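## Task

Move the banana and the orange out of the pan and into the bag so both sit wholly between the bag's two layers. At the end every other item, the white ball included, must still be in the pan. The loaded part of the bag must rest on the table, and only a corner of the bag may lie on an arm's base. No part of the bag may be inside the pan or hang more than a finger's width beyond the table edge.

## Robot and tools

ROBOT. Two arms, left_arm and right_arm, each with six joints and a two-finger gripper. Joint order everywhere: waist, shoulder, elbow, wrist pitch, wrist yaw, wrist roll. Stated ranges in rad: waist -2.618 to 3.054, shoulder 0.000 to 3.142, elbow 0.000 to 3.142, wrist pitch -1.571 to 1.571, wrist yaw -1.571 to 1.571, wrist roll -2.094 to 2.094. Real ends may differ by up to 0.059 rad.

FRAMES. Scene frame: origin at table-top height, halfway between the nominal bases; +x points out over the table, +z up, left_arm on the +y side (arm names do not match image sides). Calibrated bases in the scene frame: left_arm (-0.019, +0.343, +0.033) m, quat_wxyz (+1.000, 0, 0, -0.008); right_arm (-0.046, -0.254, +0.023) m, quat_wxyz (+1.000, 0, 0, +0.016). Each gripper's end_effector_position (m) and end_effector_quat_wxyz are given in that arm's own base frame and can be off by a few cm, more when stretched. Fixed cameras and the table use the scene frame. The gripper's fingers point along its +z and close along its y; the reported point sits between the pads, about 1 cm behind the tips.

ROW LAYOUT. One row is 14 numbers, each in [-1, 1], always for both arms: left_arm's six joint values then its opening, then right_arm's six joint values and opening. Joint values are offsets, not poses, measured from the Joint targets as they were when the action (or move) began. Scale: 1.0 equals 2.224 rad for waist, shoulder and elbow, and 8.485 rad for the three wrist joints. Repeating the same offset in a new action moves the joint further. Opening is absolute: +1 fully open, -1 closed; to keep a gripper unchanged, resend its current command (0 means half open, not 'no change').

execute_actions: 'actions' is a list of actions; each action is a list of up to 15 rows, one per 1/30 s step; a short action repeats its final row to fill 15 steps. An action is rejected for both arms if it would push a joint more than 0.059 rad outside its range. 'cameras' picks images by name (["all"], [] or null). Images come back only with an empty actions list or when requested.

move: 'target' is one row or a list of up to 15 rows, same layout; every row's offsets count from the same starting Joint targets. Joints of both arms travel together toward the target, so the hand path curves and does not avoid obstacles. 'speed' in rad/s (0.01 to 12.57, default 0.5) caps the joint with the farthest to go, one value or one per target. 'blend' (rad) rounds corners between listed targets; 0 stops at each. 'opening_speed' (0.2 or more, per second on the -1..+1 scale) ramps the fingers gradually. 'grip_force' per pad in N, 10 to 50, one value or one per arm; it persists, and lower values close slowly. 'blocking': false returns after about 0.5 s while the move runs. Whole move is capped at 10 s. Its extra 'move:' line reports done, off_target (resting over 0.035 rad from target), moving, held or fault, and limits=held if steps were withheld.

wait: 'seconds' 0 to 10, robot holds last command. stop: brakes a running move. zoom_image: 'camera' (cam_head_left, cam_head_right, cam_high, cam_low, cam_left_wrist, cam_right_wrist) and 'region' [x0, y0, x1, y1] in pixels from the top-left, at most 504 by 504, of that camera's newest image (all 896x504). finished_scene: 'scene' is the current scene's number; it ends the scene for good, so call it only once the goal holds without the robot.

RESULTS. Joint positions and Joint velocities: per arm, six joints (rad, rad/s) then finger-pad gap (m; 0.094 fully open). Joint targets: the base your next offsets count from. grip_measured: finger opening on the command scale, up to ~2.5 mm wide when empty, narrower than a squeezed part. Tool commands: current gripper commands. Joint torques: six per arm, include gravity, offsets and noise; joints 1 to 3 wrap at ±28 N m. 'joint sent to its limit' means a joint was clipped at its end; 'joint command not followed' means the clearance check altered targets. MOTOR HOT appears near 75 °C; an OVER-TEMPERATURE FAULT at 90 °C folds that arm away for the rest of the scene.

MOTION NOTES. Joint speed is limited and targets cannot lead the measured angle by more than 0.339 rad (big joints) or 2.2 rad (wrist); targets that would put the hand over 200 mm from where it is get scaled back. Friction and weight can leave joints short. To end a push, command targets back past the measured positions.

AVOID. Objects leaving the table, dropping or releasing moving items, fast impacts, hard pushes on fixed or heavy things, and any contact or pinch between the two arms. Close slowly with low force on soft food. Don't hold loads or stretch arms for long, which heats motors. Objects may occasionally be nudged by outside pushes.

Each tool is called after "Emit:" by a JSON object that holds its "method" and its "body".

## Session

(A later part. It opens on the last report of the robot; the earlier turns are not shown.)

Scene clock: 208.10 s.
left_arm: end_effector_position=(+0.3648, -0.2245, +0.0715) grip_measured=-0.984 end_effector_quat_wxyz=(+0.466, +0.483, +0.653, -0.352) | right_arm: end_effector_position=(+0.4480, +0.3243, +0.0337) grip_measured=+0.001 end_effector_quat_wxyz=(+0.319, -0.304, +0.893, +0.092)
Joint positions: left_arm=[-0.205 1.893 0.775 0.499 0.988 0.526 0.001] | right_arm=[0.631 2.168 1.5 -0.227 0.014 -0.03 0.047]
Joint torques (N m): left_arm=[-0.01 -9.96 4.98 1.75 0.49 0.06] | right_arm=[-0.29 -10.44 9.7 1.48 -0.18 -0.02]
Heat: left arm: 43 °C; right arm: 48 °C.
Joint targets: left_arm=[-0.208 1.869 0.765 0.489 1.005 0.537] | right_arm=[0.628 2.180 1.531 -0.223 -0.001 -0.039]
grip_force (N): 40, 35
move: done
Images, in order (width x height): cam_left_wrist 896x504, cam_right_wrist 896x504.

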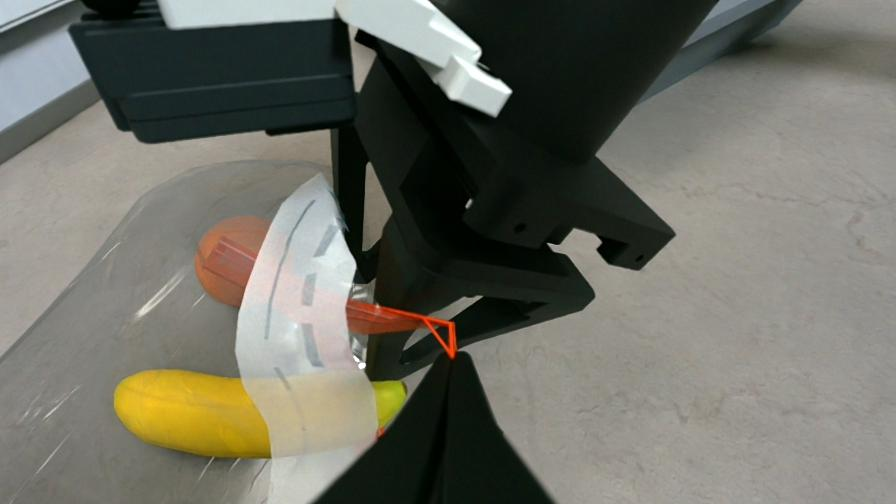

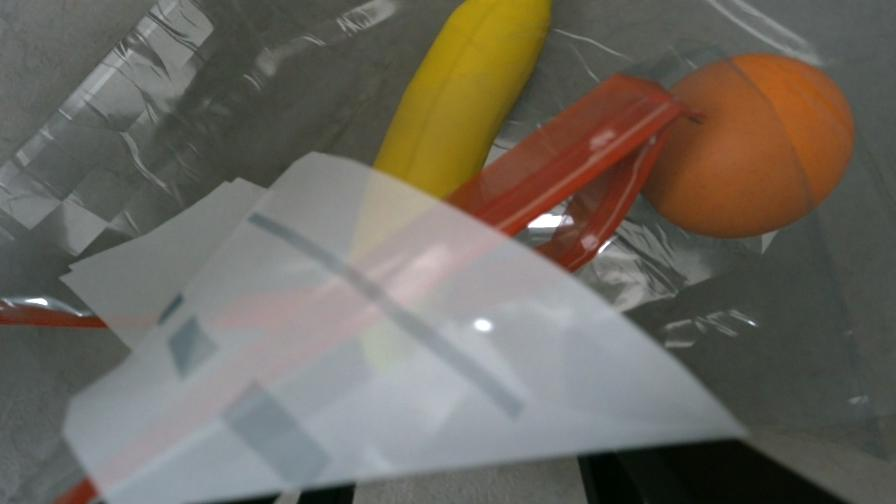

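Emit:
{"method": "zoom_image", "body": {"camera": "cam_right_wrist", "region": [250, 250, 650, 504]}}

Emit:
{"method": "zoom_image", "body": {"camera": "cam_left_wrist", "region": [250, 270, 550, 470]}}

Scaled by 1.260 from the camera's 896x504 image, which has a finer 1280x720 frame.

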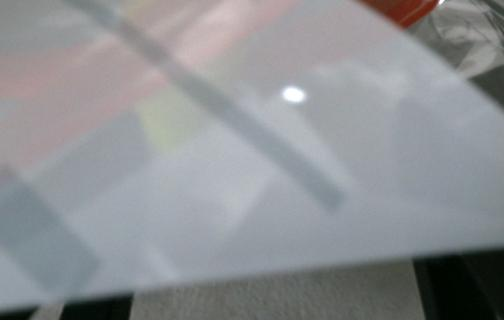

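Scaled by 1.680 from the camera's 896x504 image, which has a finer 1280x720 frame.

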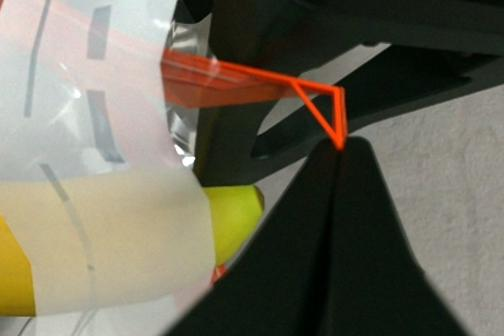

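Emit:
{"method": "move", "body": {"target": [0,0,0,0,0,0,-1,0.0120,0,0,0,0,0,0.0], "speed": 0.15, "cameras": ["cam_right_wrist","cam_left_wrist"]}}

Scene clock: 210.27 s.
left_arm: end_effector_position=(+0.3643, -0.2245, +0.0711) grip_measured=-0.984 end_effector_quat_wxyz=(+0.464, +0.482, +0.654, -0.353) | right_arm: end_effector_position=(+0.4446, +0.3289, +0.0337) grip_measured=+0.001 end_effector_quat_wxyz=(+0.318, -0.309, +0.891, +0.093)
Joint positions: left_arm=[-0.205 1.893 0.775 0.496 0.989 0.526 0.001] | right_arm=[0.641 2.168 1.5 -0.227 0.014 -0.031 0.047]
Joint torques (N m): left_arm=[-0.02 -9.99 4.97 1.76 0.49 0.06] | right_arm=[1.25 -10.47 9.72 1.48 -0.16 -0.05]
Heat: left arm: 43 °C; right arm: 47 °C.
Joint targets: left_arm=[-0.208 1.869 0.765 0.489 1.005 0.537] | right_arm=[0.655 2.180 1.531 -0.223 -0.001 -0.040]
grip_force (N): 40, 35
move: done
Images, in order (width x height): cam_left_wrist 896x504, cam_right_wrist 896x504.

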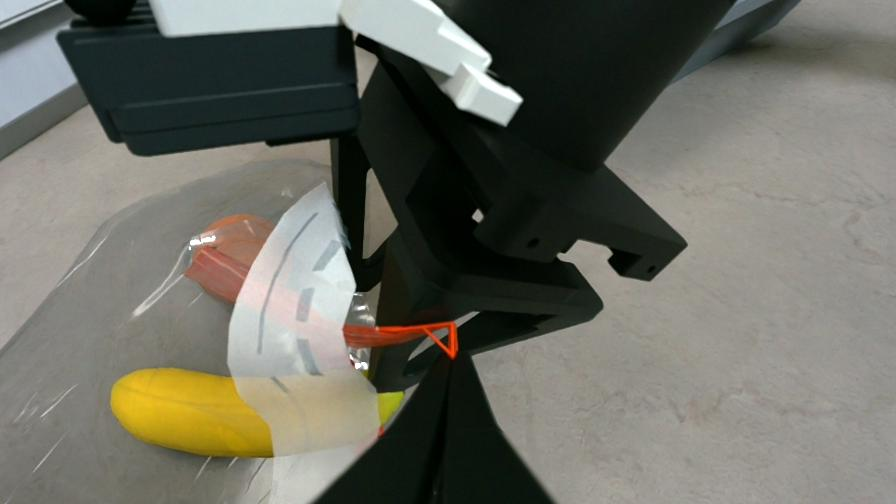

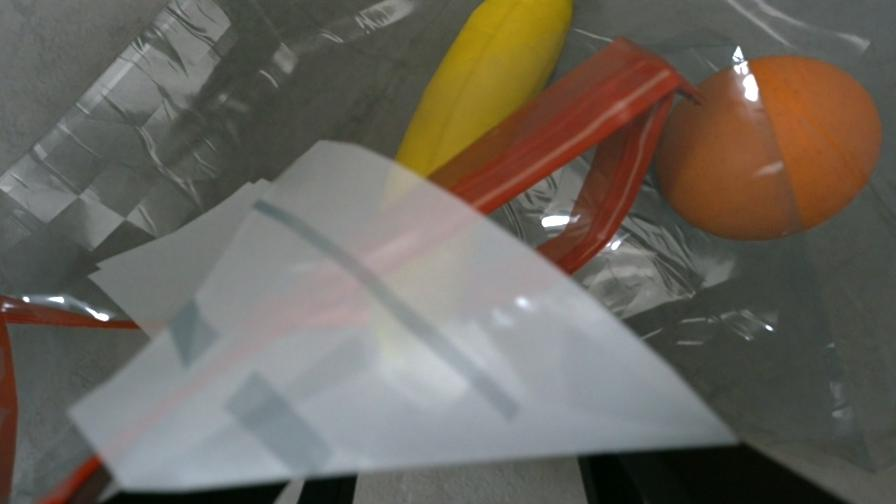

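Emit:
{"method": "move", "body": {"target": [0,0,0,0,0,0,-1,0.011,0,0,0,0,0,0.0], "speed": 0.15, "cameras": ["cam_right_wrist","cam_left_wrist"]}}

Scene clock: 211.20 s.
left_arm: end_effector_position=(+0.3613, -0.2241, +0.0682) grip_measured=-0.984 end_effector_quat_wxyz=(+0.458, +0.481, +0.657, -0.356) | right_arm: end_effector_position=(+0.4409, +0.3319, +0.0328) grip_measured=+0.001 end_effector_quat_wxyz=(+0.316, -0.313, +0.891, +0.091)
Joint positions: left_arm=[-0.205 1.893 0.769 0.486 0.992 0.526 0.001] | right_arm=[0.652 2.168 1.5 -0.233 0.022 -0.031 0.047]
Joint torques (N m): left_arm=[-0.02 -9.96 5.5 1.85 0.46 0.05] | right_arm=[2.65 -10.45 9.69 1.55 -0.26 -0.05]
Heat: left arm: 43 °C; right arm: 47 °C.
Joint targets: left_arm=[-0.208 1.869 0.765 0.489 1.005 0.537] | right_arm=[0.679 2.180 1.531 -0.223 -0.001 -0.040]
grip_force (N): 40, 35
move: done
Images, in order (width x height): cam_left_wrist 896x504, cam_right_wrist 896x504.

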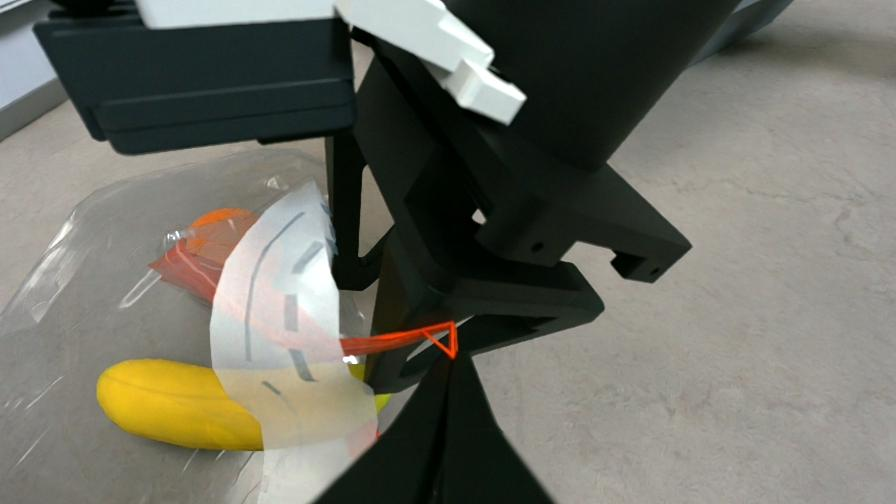

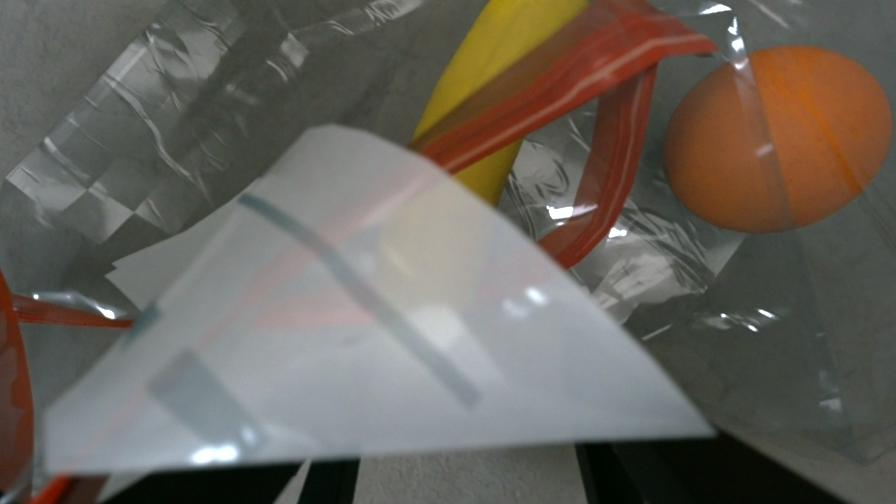

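Emit:
{"method": "move", "body": {"target": [0,0,0,0,0,0,-1,-0.007,0.05,0.0215,0.0076,0,0,0.0], "speed": 0.15, "cameras": ["cam_right_wrist","cam_left_wrist"]}}

Scene clock: 212.67 s.
left_arm: end_effector_position=(+0.3604, -0.2209, +0.0629) grip_measured=-0.984 end_effector_quat_wxyz=(+0.450, +0.475, +0.668, -0.355) | right_arm: end_effector_position=(+0.4539, +0.3427, +0.0040) grip_measured=+0.001 end_effector_quat_wxyz=(+0.317, -0.313, +0.890, +0.093)
Joint positions: left_arm=[-0.201 1.893 0.764 0.465 0.98 0.526 0.001] | right_arm=[0.652 2.274 1.552 -0.177 0.017 -0.031 0.047]
Joint torques (N m): left_arm=[-0.35 -9.88 5.91 2.07 0.56 0.05] | right_arm=[1.13 -10.7 9.11 1.63 -0.18 -0.05]
Heat: left arm: 43 °C; right arm: 47 °C.
Joint targets: left_arm=[-0.208 1.869 0.765 0.489 1.005 0.537] | right_arm=[0.663 2.291 1.579 -0.159 -0.001 -0.040]
grip_force (N): 40, 35
move: done
Images, in order (width x height): cam_left_wrist 896x504, cam_right_wrist 896x504.

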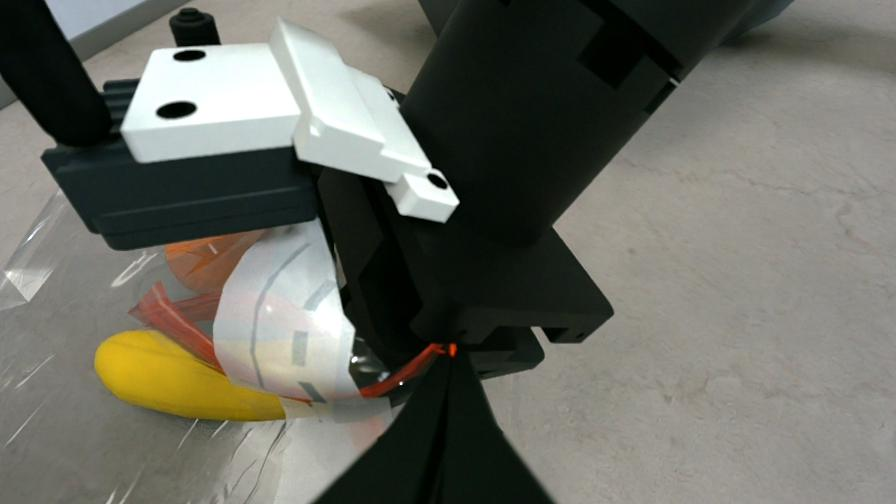

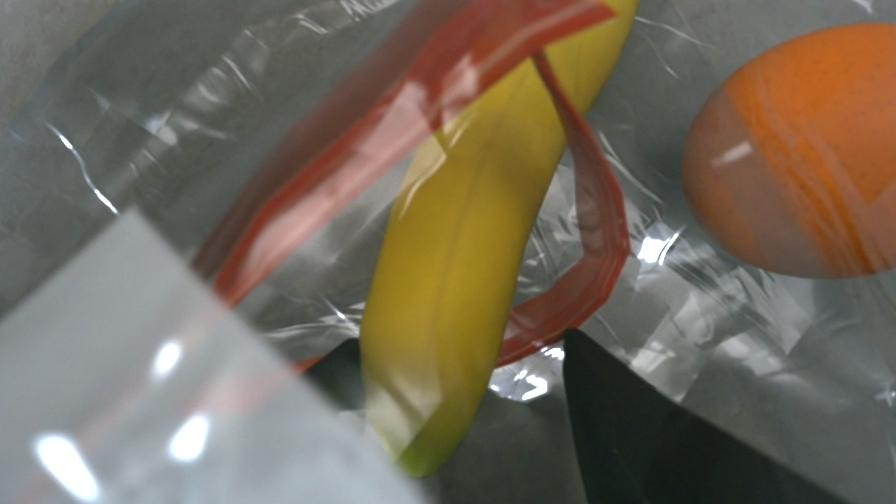

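Emit:
{"method": "move", "body": {"target": [0,0,0,0,0,0,-1,0,0,0,0,0,0,-0.5], "opening_speed": 0.5, "cameras": ["cam_right_wrist"]}}

Scene clock: 214.40 s.
left_arm: end_effector_position=(+0.3612, -0.2210, +0.0640) grip_measured=-0.984 end_effector_quat_wxyz=(+0.453, +0.476, +0.666, -0.354) | right_arm: end_effector_position=(+0.4533, +0.3443, +0.0044) grip_measured=-0.476 end_effector_quat_wxyz=(+0.316, -0.315, +0.890, +0.097)
Joint positions: left_arm=[-0.201 1.893 0.764 0.472 0.98 0.526 0.001] | right_arm=[0.652 2.274 1.552 -0.174 0.008 -0.031 0.025]
Joint torques (N m): left_arm=[-0.34 -9.91 5.93 2 0.57 0.06] | right_arm=[1.14 -10.7 9.11 1.6 -0.11 -0.05]
Heat: left arm: 43 °C; right arm: 47 °C.
Joint targets: left_arm=[-0.208 1.869 0.765 0.489 1.005 0.537] | right_arm=[0.663 2.291 1.579 -0.159 -0.001 -0.039]
grip_force (N): 40, 35
move: done
Images, in order (width x height): cam_right_wrist 896x504.

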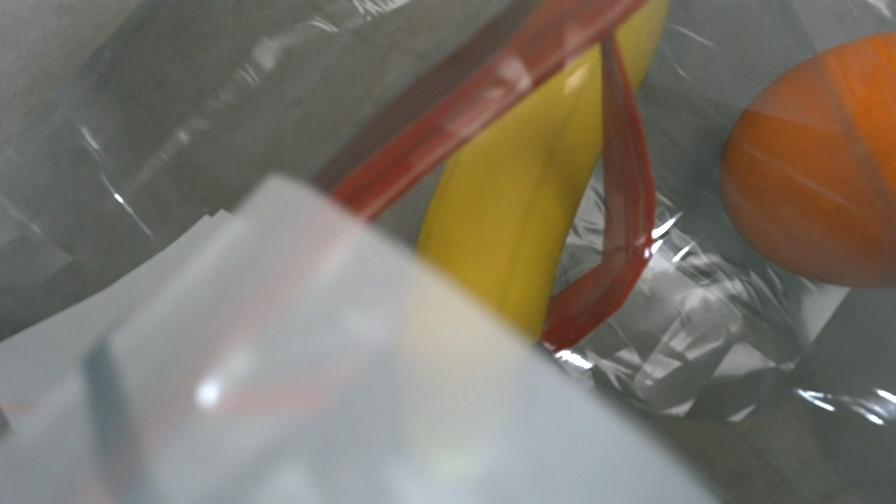

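Emit:
{"method": "move", "body": {"target": [[0,0,0,0,0,0,-1,0,-0.0231,0.0328,-0.0149,0,0,-0.5],[0,0,0,0,0,0,-1,-0.006,0.0924,0.2375,-0.0382,0,0,-0.5]], "speed": 0.2, "blend": 0.02, "cameras": ["cam_right_wrist","cam_left_wrist","cam_high"]}}

Scene clock: 218.33 s.
left_arm: end_effector_position=(+0.3614, -0.2218, +0.0662) grip_measured=-0.984 end_effector_quat_wxyz=(+0.457, +0.478, +0.661, -0.355) | right_arm: end_effector_position=(+0.5018, +0.3843, +0.0403) grip_measured=-0.481 end_effector_quat_wxyz=(+0.316, -0.317, +0.889, +0.098)
Joint positions: left_arm=[-0.201 1.893 0.764 0.484 0.987 0.526 0.001] | right_arm=[0.655 2.481 2.076 -0.492 0.007 -0.033 0.024]
Joint torques (N m): left_arm=[-0.36 -9.91 5.97 1.88 0.5 0.05] | right_arm=[-0.62 -12.57 10.15 1.5 -0.11 -0.02]
Heat: left arm: 43 °C; right arm: 48 °C.
Joint targets: left_arm=[-0.208 1.869 0.765 0.489 1.005 0.537] | right_arm=[0.650 2.497 2.108 -0.483 -0.001 -0.040]
grip_force (N): 40, 35
move: done
Images, in order (width x height): cam_high 896x504, cam_left_wrist 896x504, cam_right_wrist 896x504.

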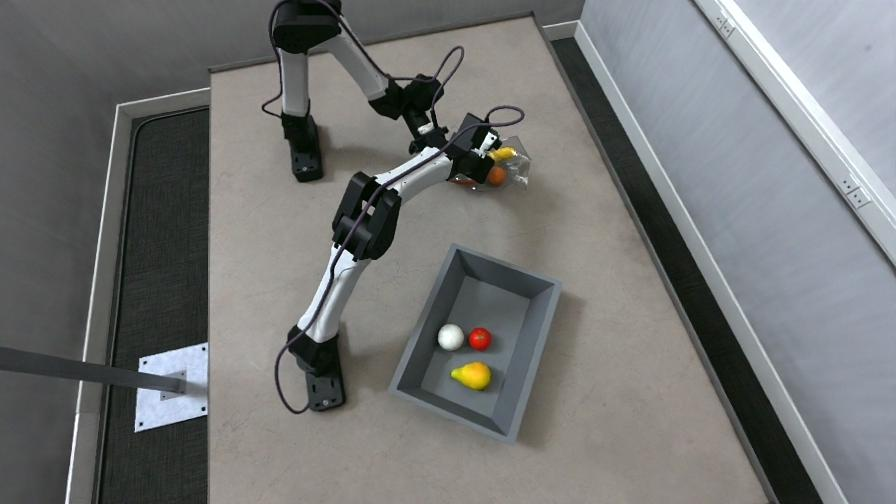

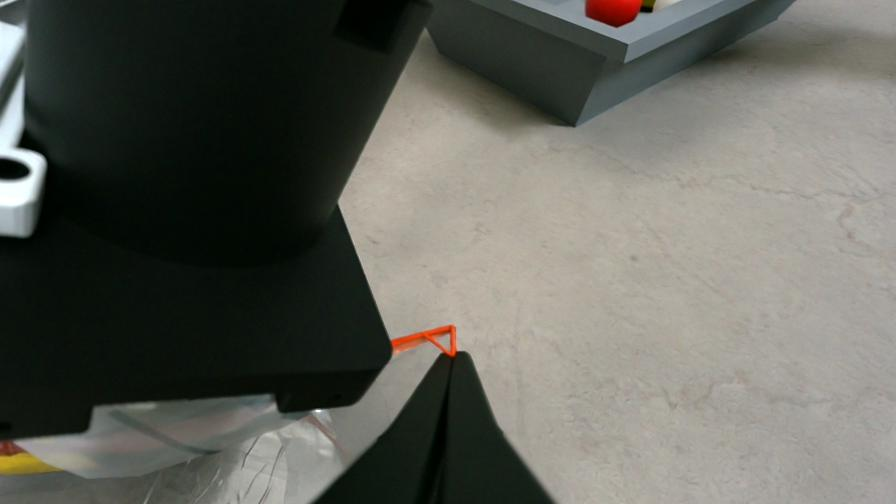

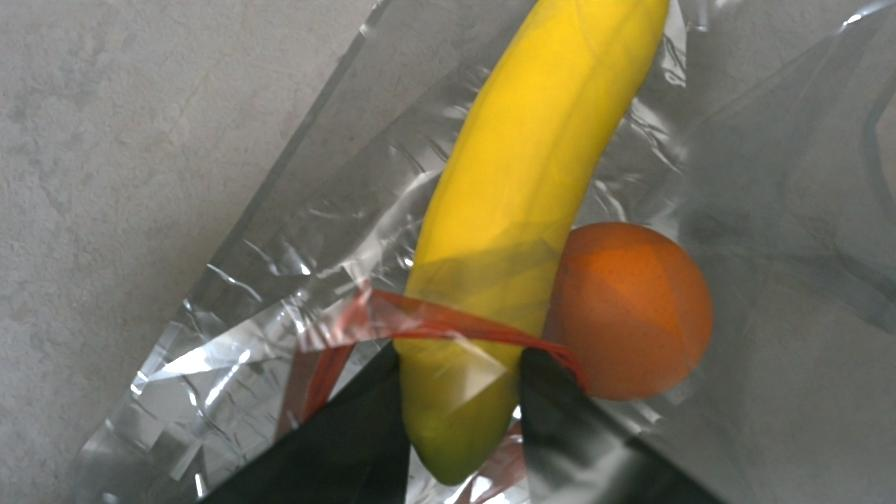

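Emit:
{"method": "move", "body": {"target": [0,0,0,0,0,0,-1,0,0.0193,-0.037,0.0147,0,0,-0.5], "speed": 0.2, "cameras": ["cam_right_wrist","cam_left_wrist"]}}

Emit:
{"method": "move", "body": {"target": [0,0,0,0,0,0,-1,0,0,0,0,0,0,-0.3], "opening_speed": 0.5, "cameras": ["cam_right_wrist"]}}

Emit:
{"method": "zoom_image", "body": {"camera": "cam_right_wrist", "region": [200, 250, 700, 504]}}

Scene clock: 220.10 s.
left_arm: end_effector_position=(+0.3614, -0.2218, +0.0662) grip_measured=-0.984 end_effector_quat_wxyz=(+0.457, +0.478, +0.661, -0.355) | right_arm: end_effector_position=(+0.5061, +0.3881, +0.0124) grip_measured=-0.481 end_effector_quat_wxyz=(+0.324, -0.317, +0.885, +0.102)
Joint positions: left_arm=[-0.201 1.893 0.764 0.484 0.987 0.526 0.001] | right_arm=[0.655 2.523 2.028 -0.382 0.005 -0.033 0.024]
Joint torques (N m): left_arm=[-0.4 -9.88 5.93 1.87 0.49 0.06] | right_arm=[-0.53 -12.64 6.82 1.69 -0.08 -0.03]
Heat: left arm: 43 °C; right arm: 48 °C.
Joint targets: left_arm=[-0.208 1.869 0.765 0.489 1.005 0.537] | right_arm=[0.650 2.540 2.025 -0.358 -0.001 -0.040]
grip_force (N): 40, 35
move: done
Images, in order (width x height): cam_left_wrist 896x504, cam_right_wrist 896x504.

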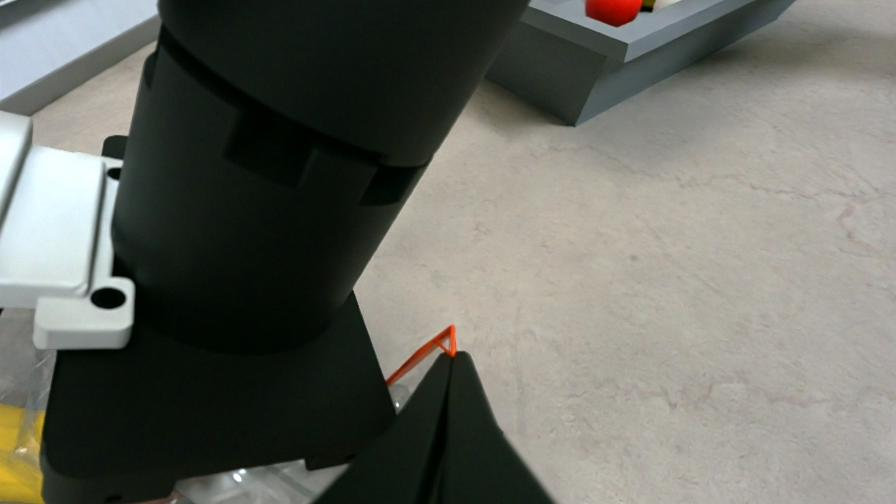

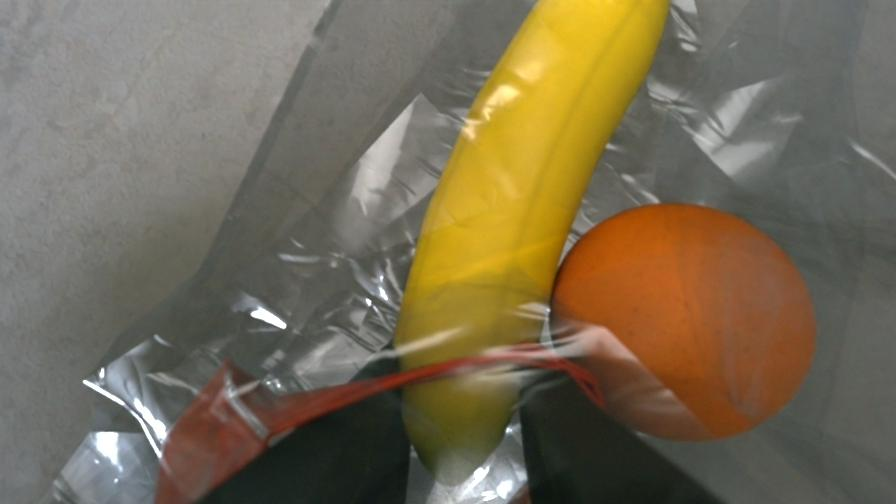

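Scene clock: 220.70 s.
left_arm: end_effector_position=(+0.3614, -0.2218, +0.0662) grip_measured=-0.984 end_effector_quat_wxyz=(+0.457, +0.478, +0.661, -0.355) | right_arm: end_effector_position=(+0.5063, +0.3882, +0.0126) grip_measured=-0.302 end_effector_quat_wxyz=(+0.325, -0.317, +0.885, +0.102)
Joint positions: left_arm=[-0.201 1.893 0.764 0.484 0.987 0.526 0.001] | right_arm=[0.655 2.523 2.028 -0.38 0.005 -0.033 0.033]
Joint torques (N m): left_arm=[-0.35 -9.91 5.91 1.87 0.5 0.06] | right_arm=[-0.47 -12.64 6.82 1.67 -0.08 -0.03]
Heat: left arm: 43 °C; right arm: 48 °C.
Joint targets: left_arm=[-0.208 1.869 0.765 0.489 1.005 0.537] | right_arm=[0.650 2.540 2.025 -0.358 -0.001 -0.040]
grip_force (N): 40, 35
move: done
Images, in order (width x height): cam_right_wrist 896x504.

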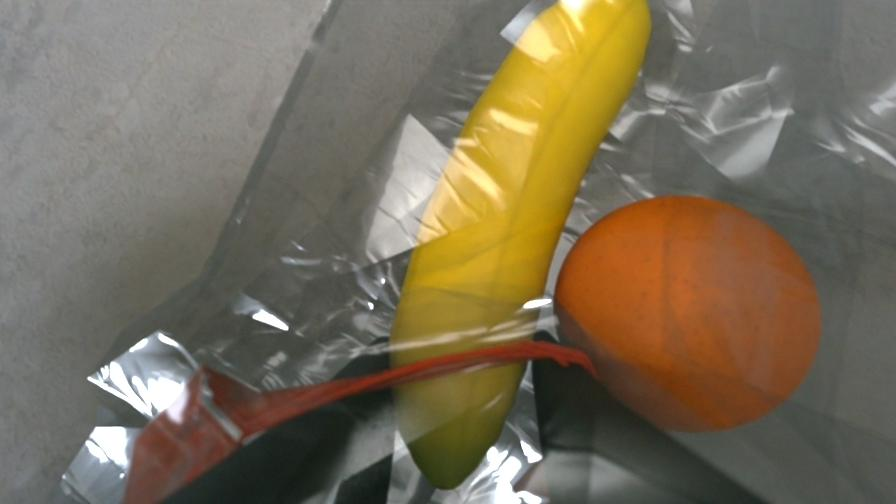

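Scaled by 1.008 from the camera's 896x504 image, which has a finer 1280x720 frame.

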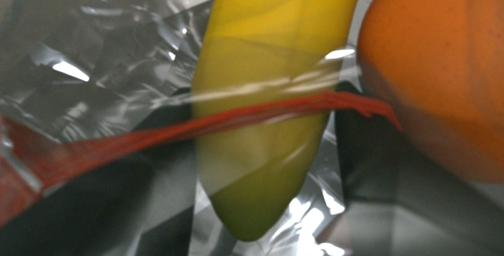

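Emit:
{"method": "move", "body": {"target": [[0,0,0,0,0,0,-1,-0.002,-0.085,-0.1281,0.0113,0,0,-0.3],[0,0,0,0,0,0,-1,-0.008,-0.1616,-0.2218,0.0158,0,0,-0.3],[0,0,0,0,0,0,-1,0.0,-0.3997,-0.4757,0.0418,0.0268,0.0359,-0.3],[0,0,0,0,0,0,-1,0.0243,-0.3997,-0.4757,0.0418,0.0268,0.0359,-0.3]], "speed": 0.3, "blend": 0.03, "cameras": ["all"]}}

Scene clock: 225.43 s.
left_arm: end_effector_position=(+0.3531, -0.2294, +0.0690) grip_measured=-0.984 end_effector_quat_wxyz=(+0.452, +0.487, +0.648, -0.373) | right_arm: end_effector_position=(+0.3716, +0.2655, +0.0955) grip_measured=-0.301 end_effector_quat_wxyz=(+0.401, -0.158, +0.897, +0.098)
Joint positions: left_arm=[-0.216 1.893 0.764 0.482 1.023 0.527 0.001] | right_arm=[0.702 1.688 0.971 -0.023 0.216 0.257 0.033]
Joint torques (N m): left_arm=[0.8 -9.91 5.94 1.86 0.16 0.04] | right_arm=[0.21 -10.93 6.37 1.83 0.16 0.1]
Heat: left arm: 43 °C; right arm: 51 °C.
Joint targets: left_arm=[-0.208 1.869 0.765 0.489 1.005 0.537] | right_arm=[0.704 1.651 0.967 -0.003 0.227 0.265]
grip_force (N): 40, 35
move: off_target (right_arm); blend cut to 0.027 rad at target 3; right_arm: the shoulder is farthest, 0.037 rad from its target

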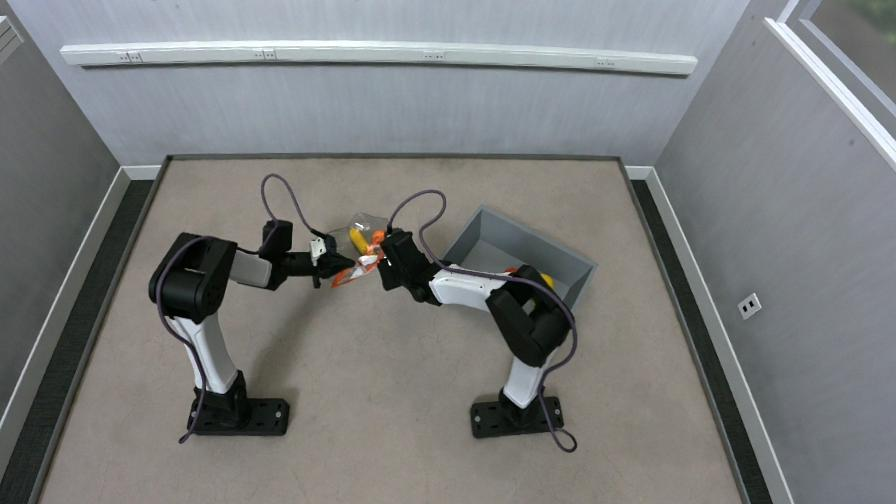

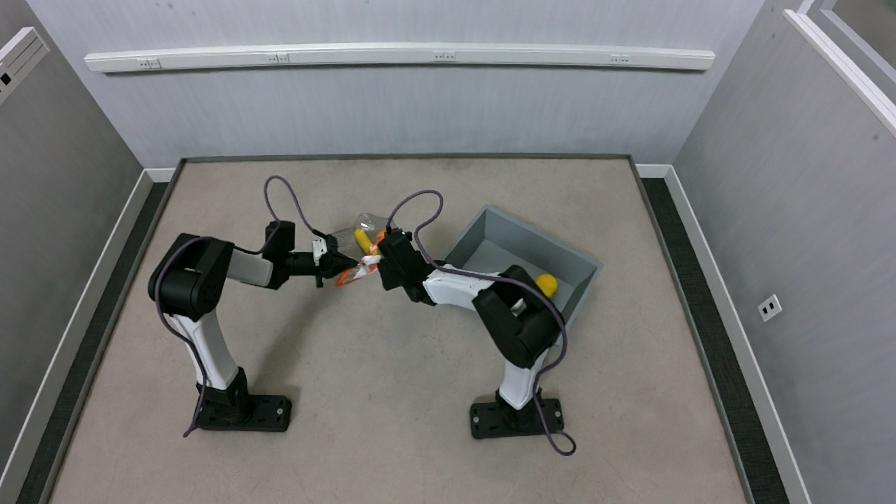

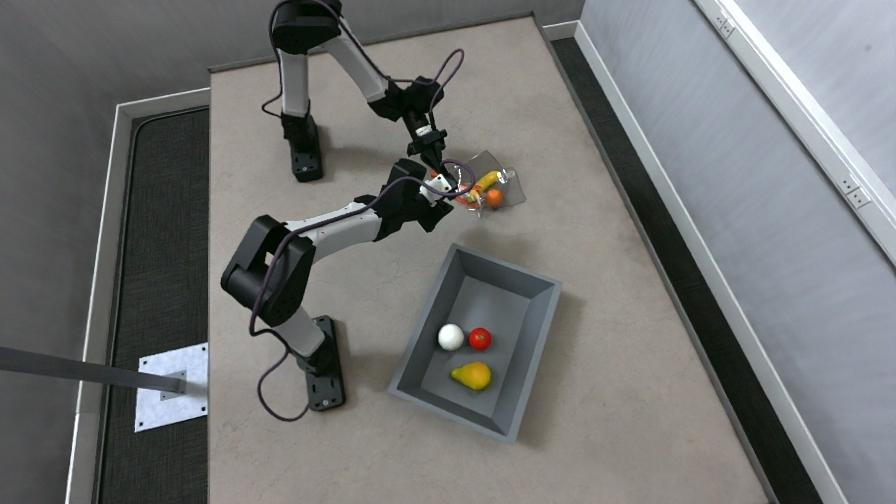

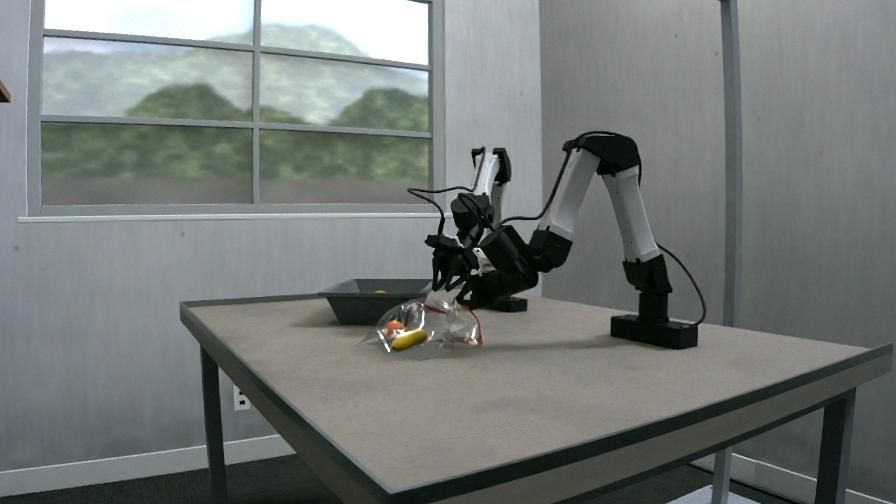

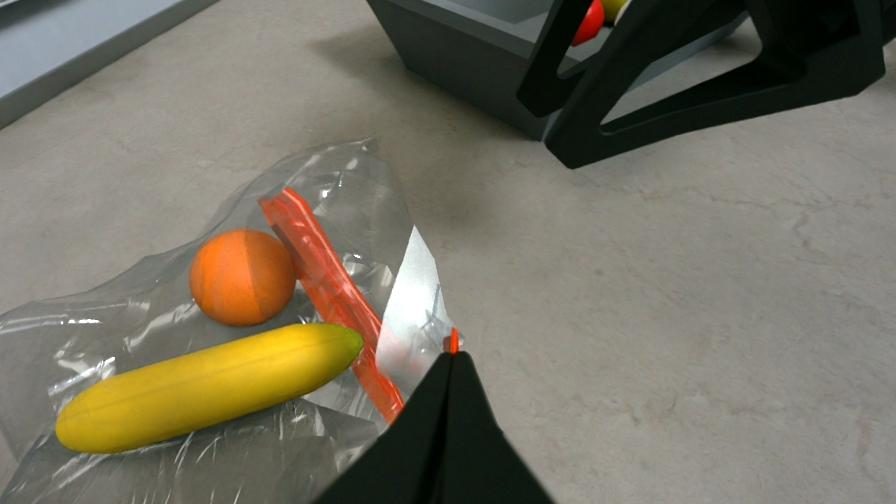

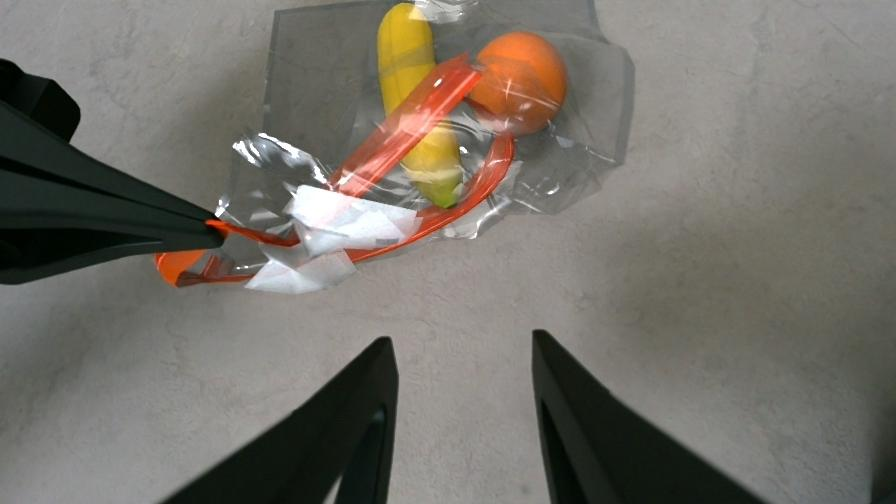

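Emit:
{"method": "zoom_image", "body": {"camera": "cam_right_wrist", "region": [200, 0, 660, 300]}}

Emit:
{"method": "zoom_image", "body": {"camera": "cam_left_wrist", "region": [0, 120, 500, 500]}}

Emit:
{"method": "zoom_image", "body": {"camera": "cam_high", "region": [400, 120, 560, 230]}}

Emit:
{"method": "zoom_image", "body": {"camera": "cam_low", "region": [350, 270, 510, 370]}}

Scaled by 1.096 from the camera's 896x504 image, which has a finer 1280x720 frame.

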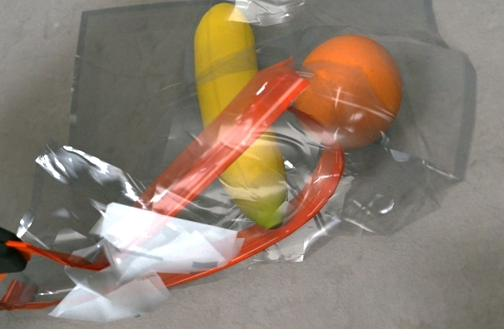

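Scaled by 1.008 from the camera's 896x504 image, which has a finer 1280x720 frame.

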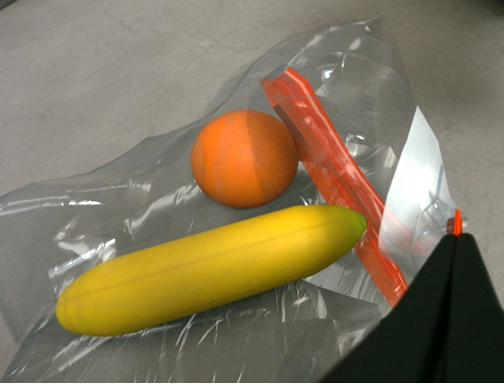

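Scaled by 3.150 from the camera's 896x504 image, which has a finer 1280x720 frame.

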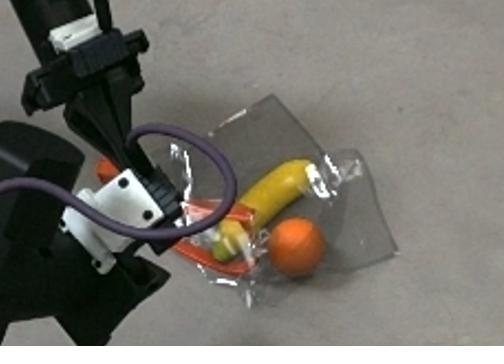

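Scaled by 3.150 from the camera's 896x504 image, which has a finer 1280x720 frame.

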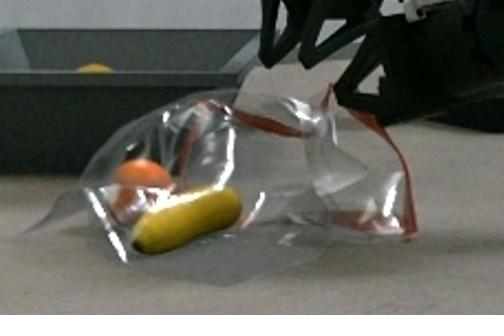

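Emit:
{"method": "move", "body": {"target": [0,0,0,0,0,0,-1,-0.0067,0.0974,-0.0588,0.058,0.0027,-0.008,0.2], "speed": 0.35, "cameras": ["cam_right_wrist","cam_left_wrist"]}}

Scene clock: 230.53 s.
left_arm: end_effector_position=(+0.3531, -0.2294, +0.0690) grip_measured=-0.984 end_effector_quat_wxyz=(+0.452, +0.487, +0.648, -0.373) | right_arm: end_effector_position=(+0.3952, +0.2774, +0.0620) grip_measured=+0.199 end_effector_quat_wxyz=(+0.481, -0.155, +0.855, +0.118)
Joint positions: left_arm=[-0.216 1.893 0.764 0.482 1.023 0.527 0.001] | right_arm=[0.697 1.858 0.838 0.468 0.239 0.205 0.056]
Joint torques (N m): left_arm=[0.77 -9.91 5.94 1.86 0.16 0.03] | right_arm=[-0.75 -7.45 5.72 1.99 0.15 -0.05]
Heat: left arm: 43 °C; right arm: 50 °C.
Joint targets: left_arm=[-0.208 1.869 0.765 0.489 1.005 0.537] | right_arm=[0.689 1.867 0.836 0.489 0.250 0.197]
grip_force (N): 40, 35
move: done
Images, in order (width x height): cam_left_wrist 896x504, cam_right_wrist 896x504.

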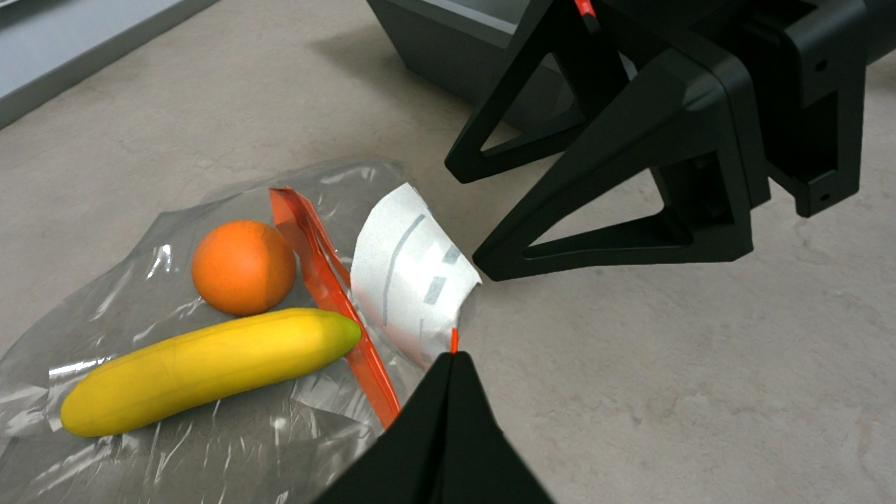

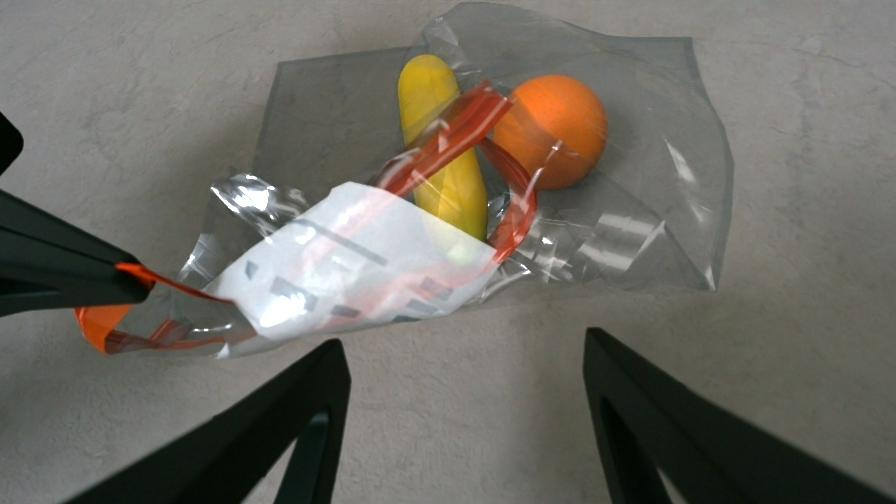

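Emit:
{"method": "move", "body": {"target": [[0,0,0,0,0,0,-1,-0.0,-0.135,0,0,0,0.05,0.2],[0,0,0,0,0,0,-1,-0.0524,0.1406,0.5582,-0.169,-0.0295,0.1619,0.2]], "speed": 0.7, "blend": 0.05, "cameras": ["cam_right_wrist","cam_left_wrist","cam_low"]}}

Scene clock: 235.77 s.
left_arm: end_effector_position=(+0.3531, -0.2294, +0.0690) grip_measured=-0.984 end_effector_quat_wxyz=(+0.452, +0.487, +0.648, -0.373) | right_arm: end_effector_position=(+0.4524, +0.2938, +0.1471) grip_measured=+0.199 end_effector_quat_wxyz=(+0.124, +0.458, +0.852, +0.220)
Joint positions: left_arm=[-0.216 1.893 0.764 0.482 1.023 0.527 0.001] | right_arm=[0.578 2.165 2.049 -0.944 0.008 1.564 0.056]
Joint torques (N m): left_arm=[0.79 -9.89 5.97 1.87 0.17 0.04] | right_arm=[-0.51 -10.37 9.61 1.05 -0.04 0.1]
Heat: left arm: 43 °C; right arm: 49 °C.
Joint targets: left_arm=[-0.208 1.869 0.765 0.489 1.005 0.537] | right_arm=[0.573 2.180 2.078 -0.945 -0.001 1.571]
grip_force (N): 40, 35
move: done
Images, in order (width x height): cam_low 896x504, cam_left_wrist 896x504, cam_right_wrist 896x504.

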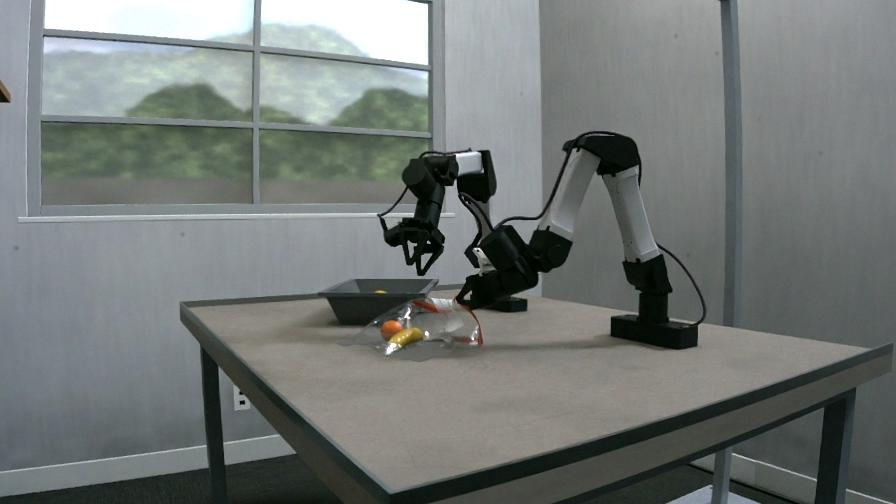

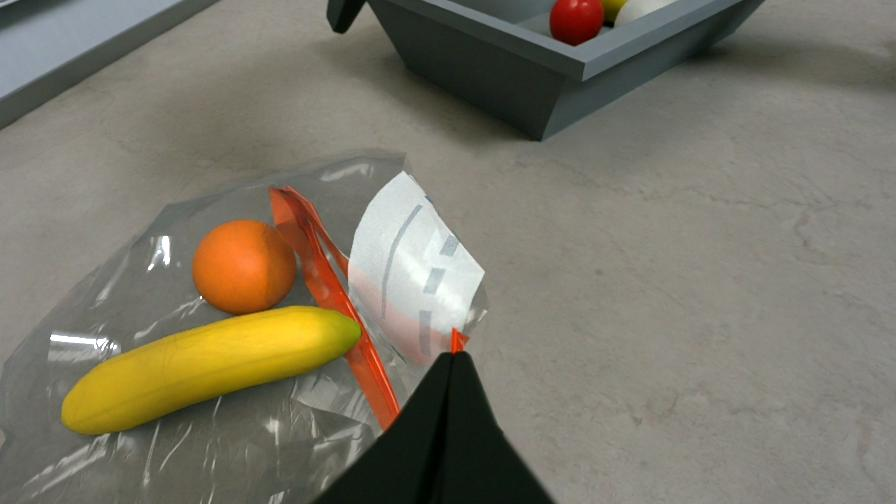

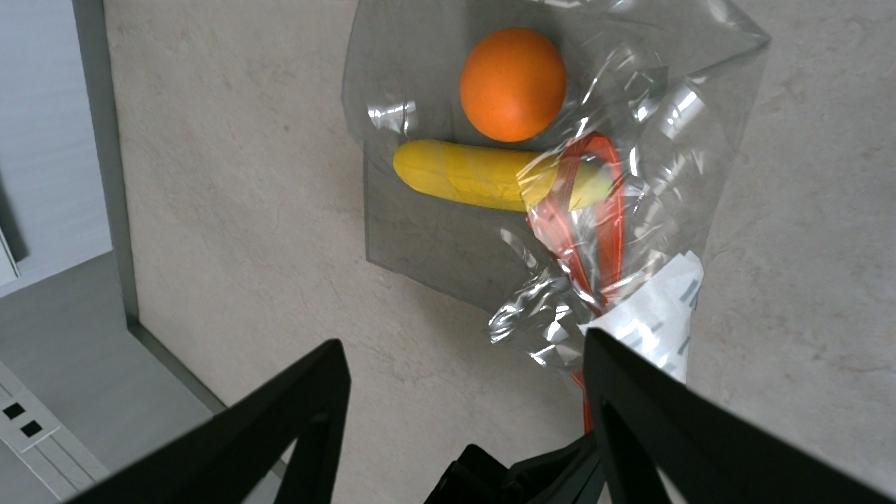

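Emit:
{"method": "move", "body": {"target": [0,0,0,0,0,0,-1,-0.0216,-0.0172,-0.0991,0.0214,0,0,0.2], "speed": 0.3, "cameras": ["cam_right_wrist","cam_left_wrist","cam_low"]}}

Scene clock: 239.43 s.
left_arm: end_effector_position=(+0.3531, -0.2294, +0.0690) grip_measured=-0.984 end_effector_quat_wxyz=(+0.452, +0.487, +0.648, -0.373) | right_arm: end_effector_position=(+0.4623, +0.2695, +0.0962) grip_measured=+0.199 end_effector_quat_wxyz=(+0.123, +0.481, +0.843, +0.206)
Joint positions: left_arm=[-0.216 1.893 0.764 0.482 1.023 0.527 0.001] | right_arm=[0.53 2.165 1.859 -0.779 0.007 1.564 0.056]
Joint torques (N m): left_arm=[0.76 -9.91 5.89 1.86 0.18 0.04] | right_arm=[-0.47 -13.72 6.76 1.2 -0.05 0.09]
Heat: left arm: 43 °C; right arm: 50 °C.
Joint targets: left_arm=[-0.208 1.869 0.765 0.489 1.005 0.537] | right_arm=[0.525 2.142 1.857 -0.764 -0.001 1.571]
grip_force (N): 40, 35
move: done
Images, in order (width x height): cam_low 896x504, cam_left_wrist 896x504, cam_right_wrist 896x504.

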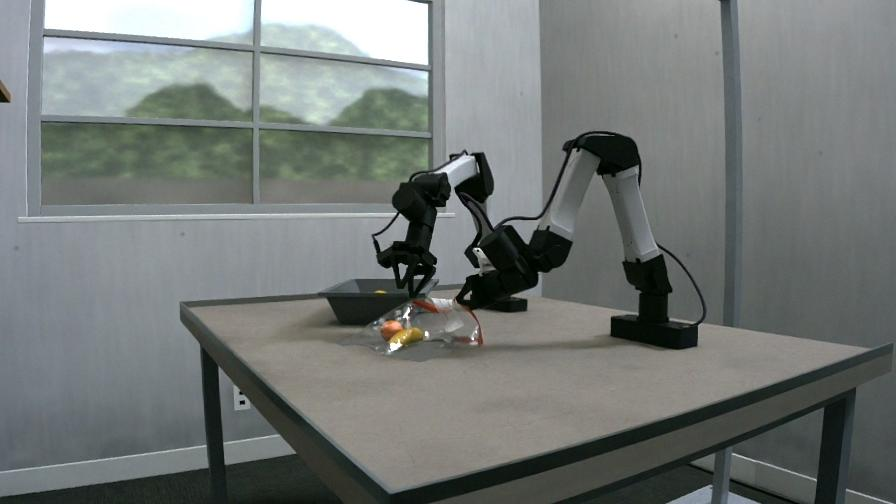

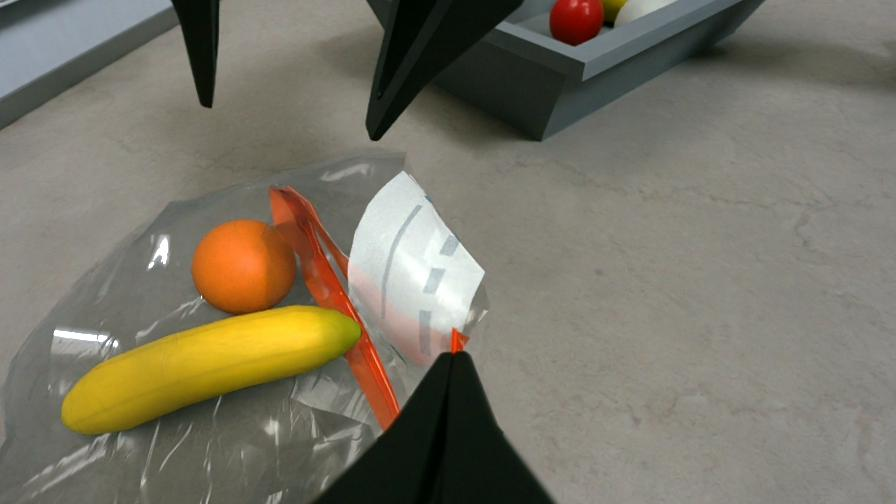

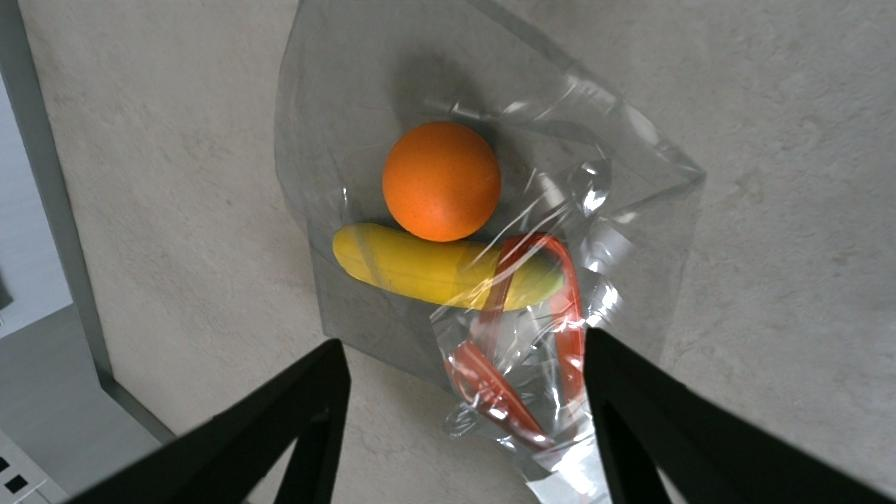

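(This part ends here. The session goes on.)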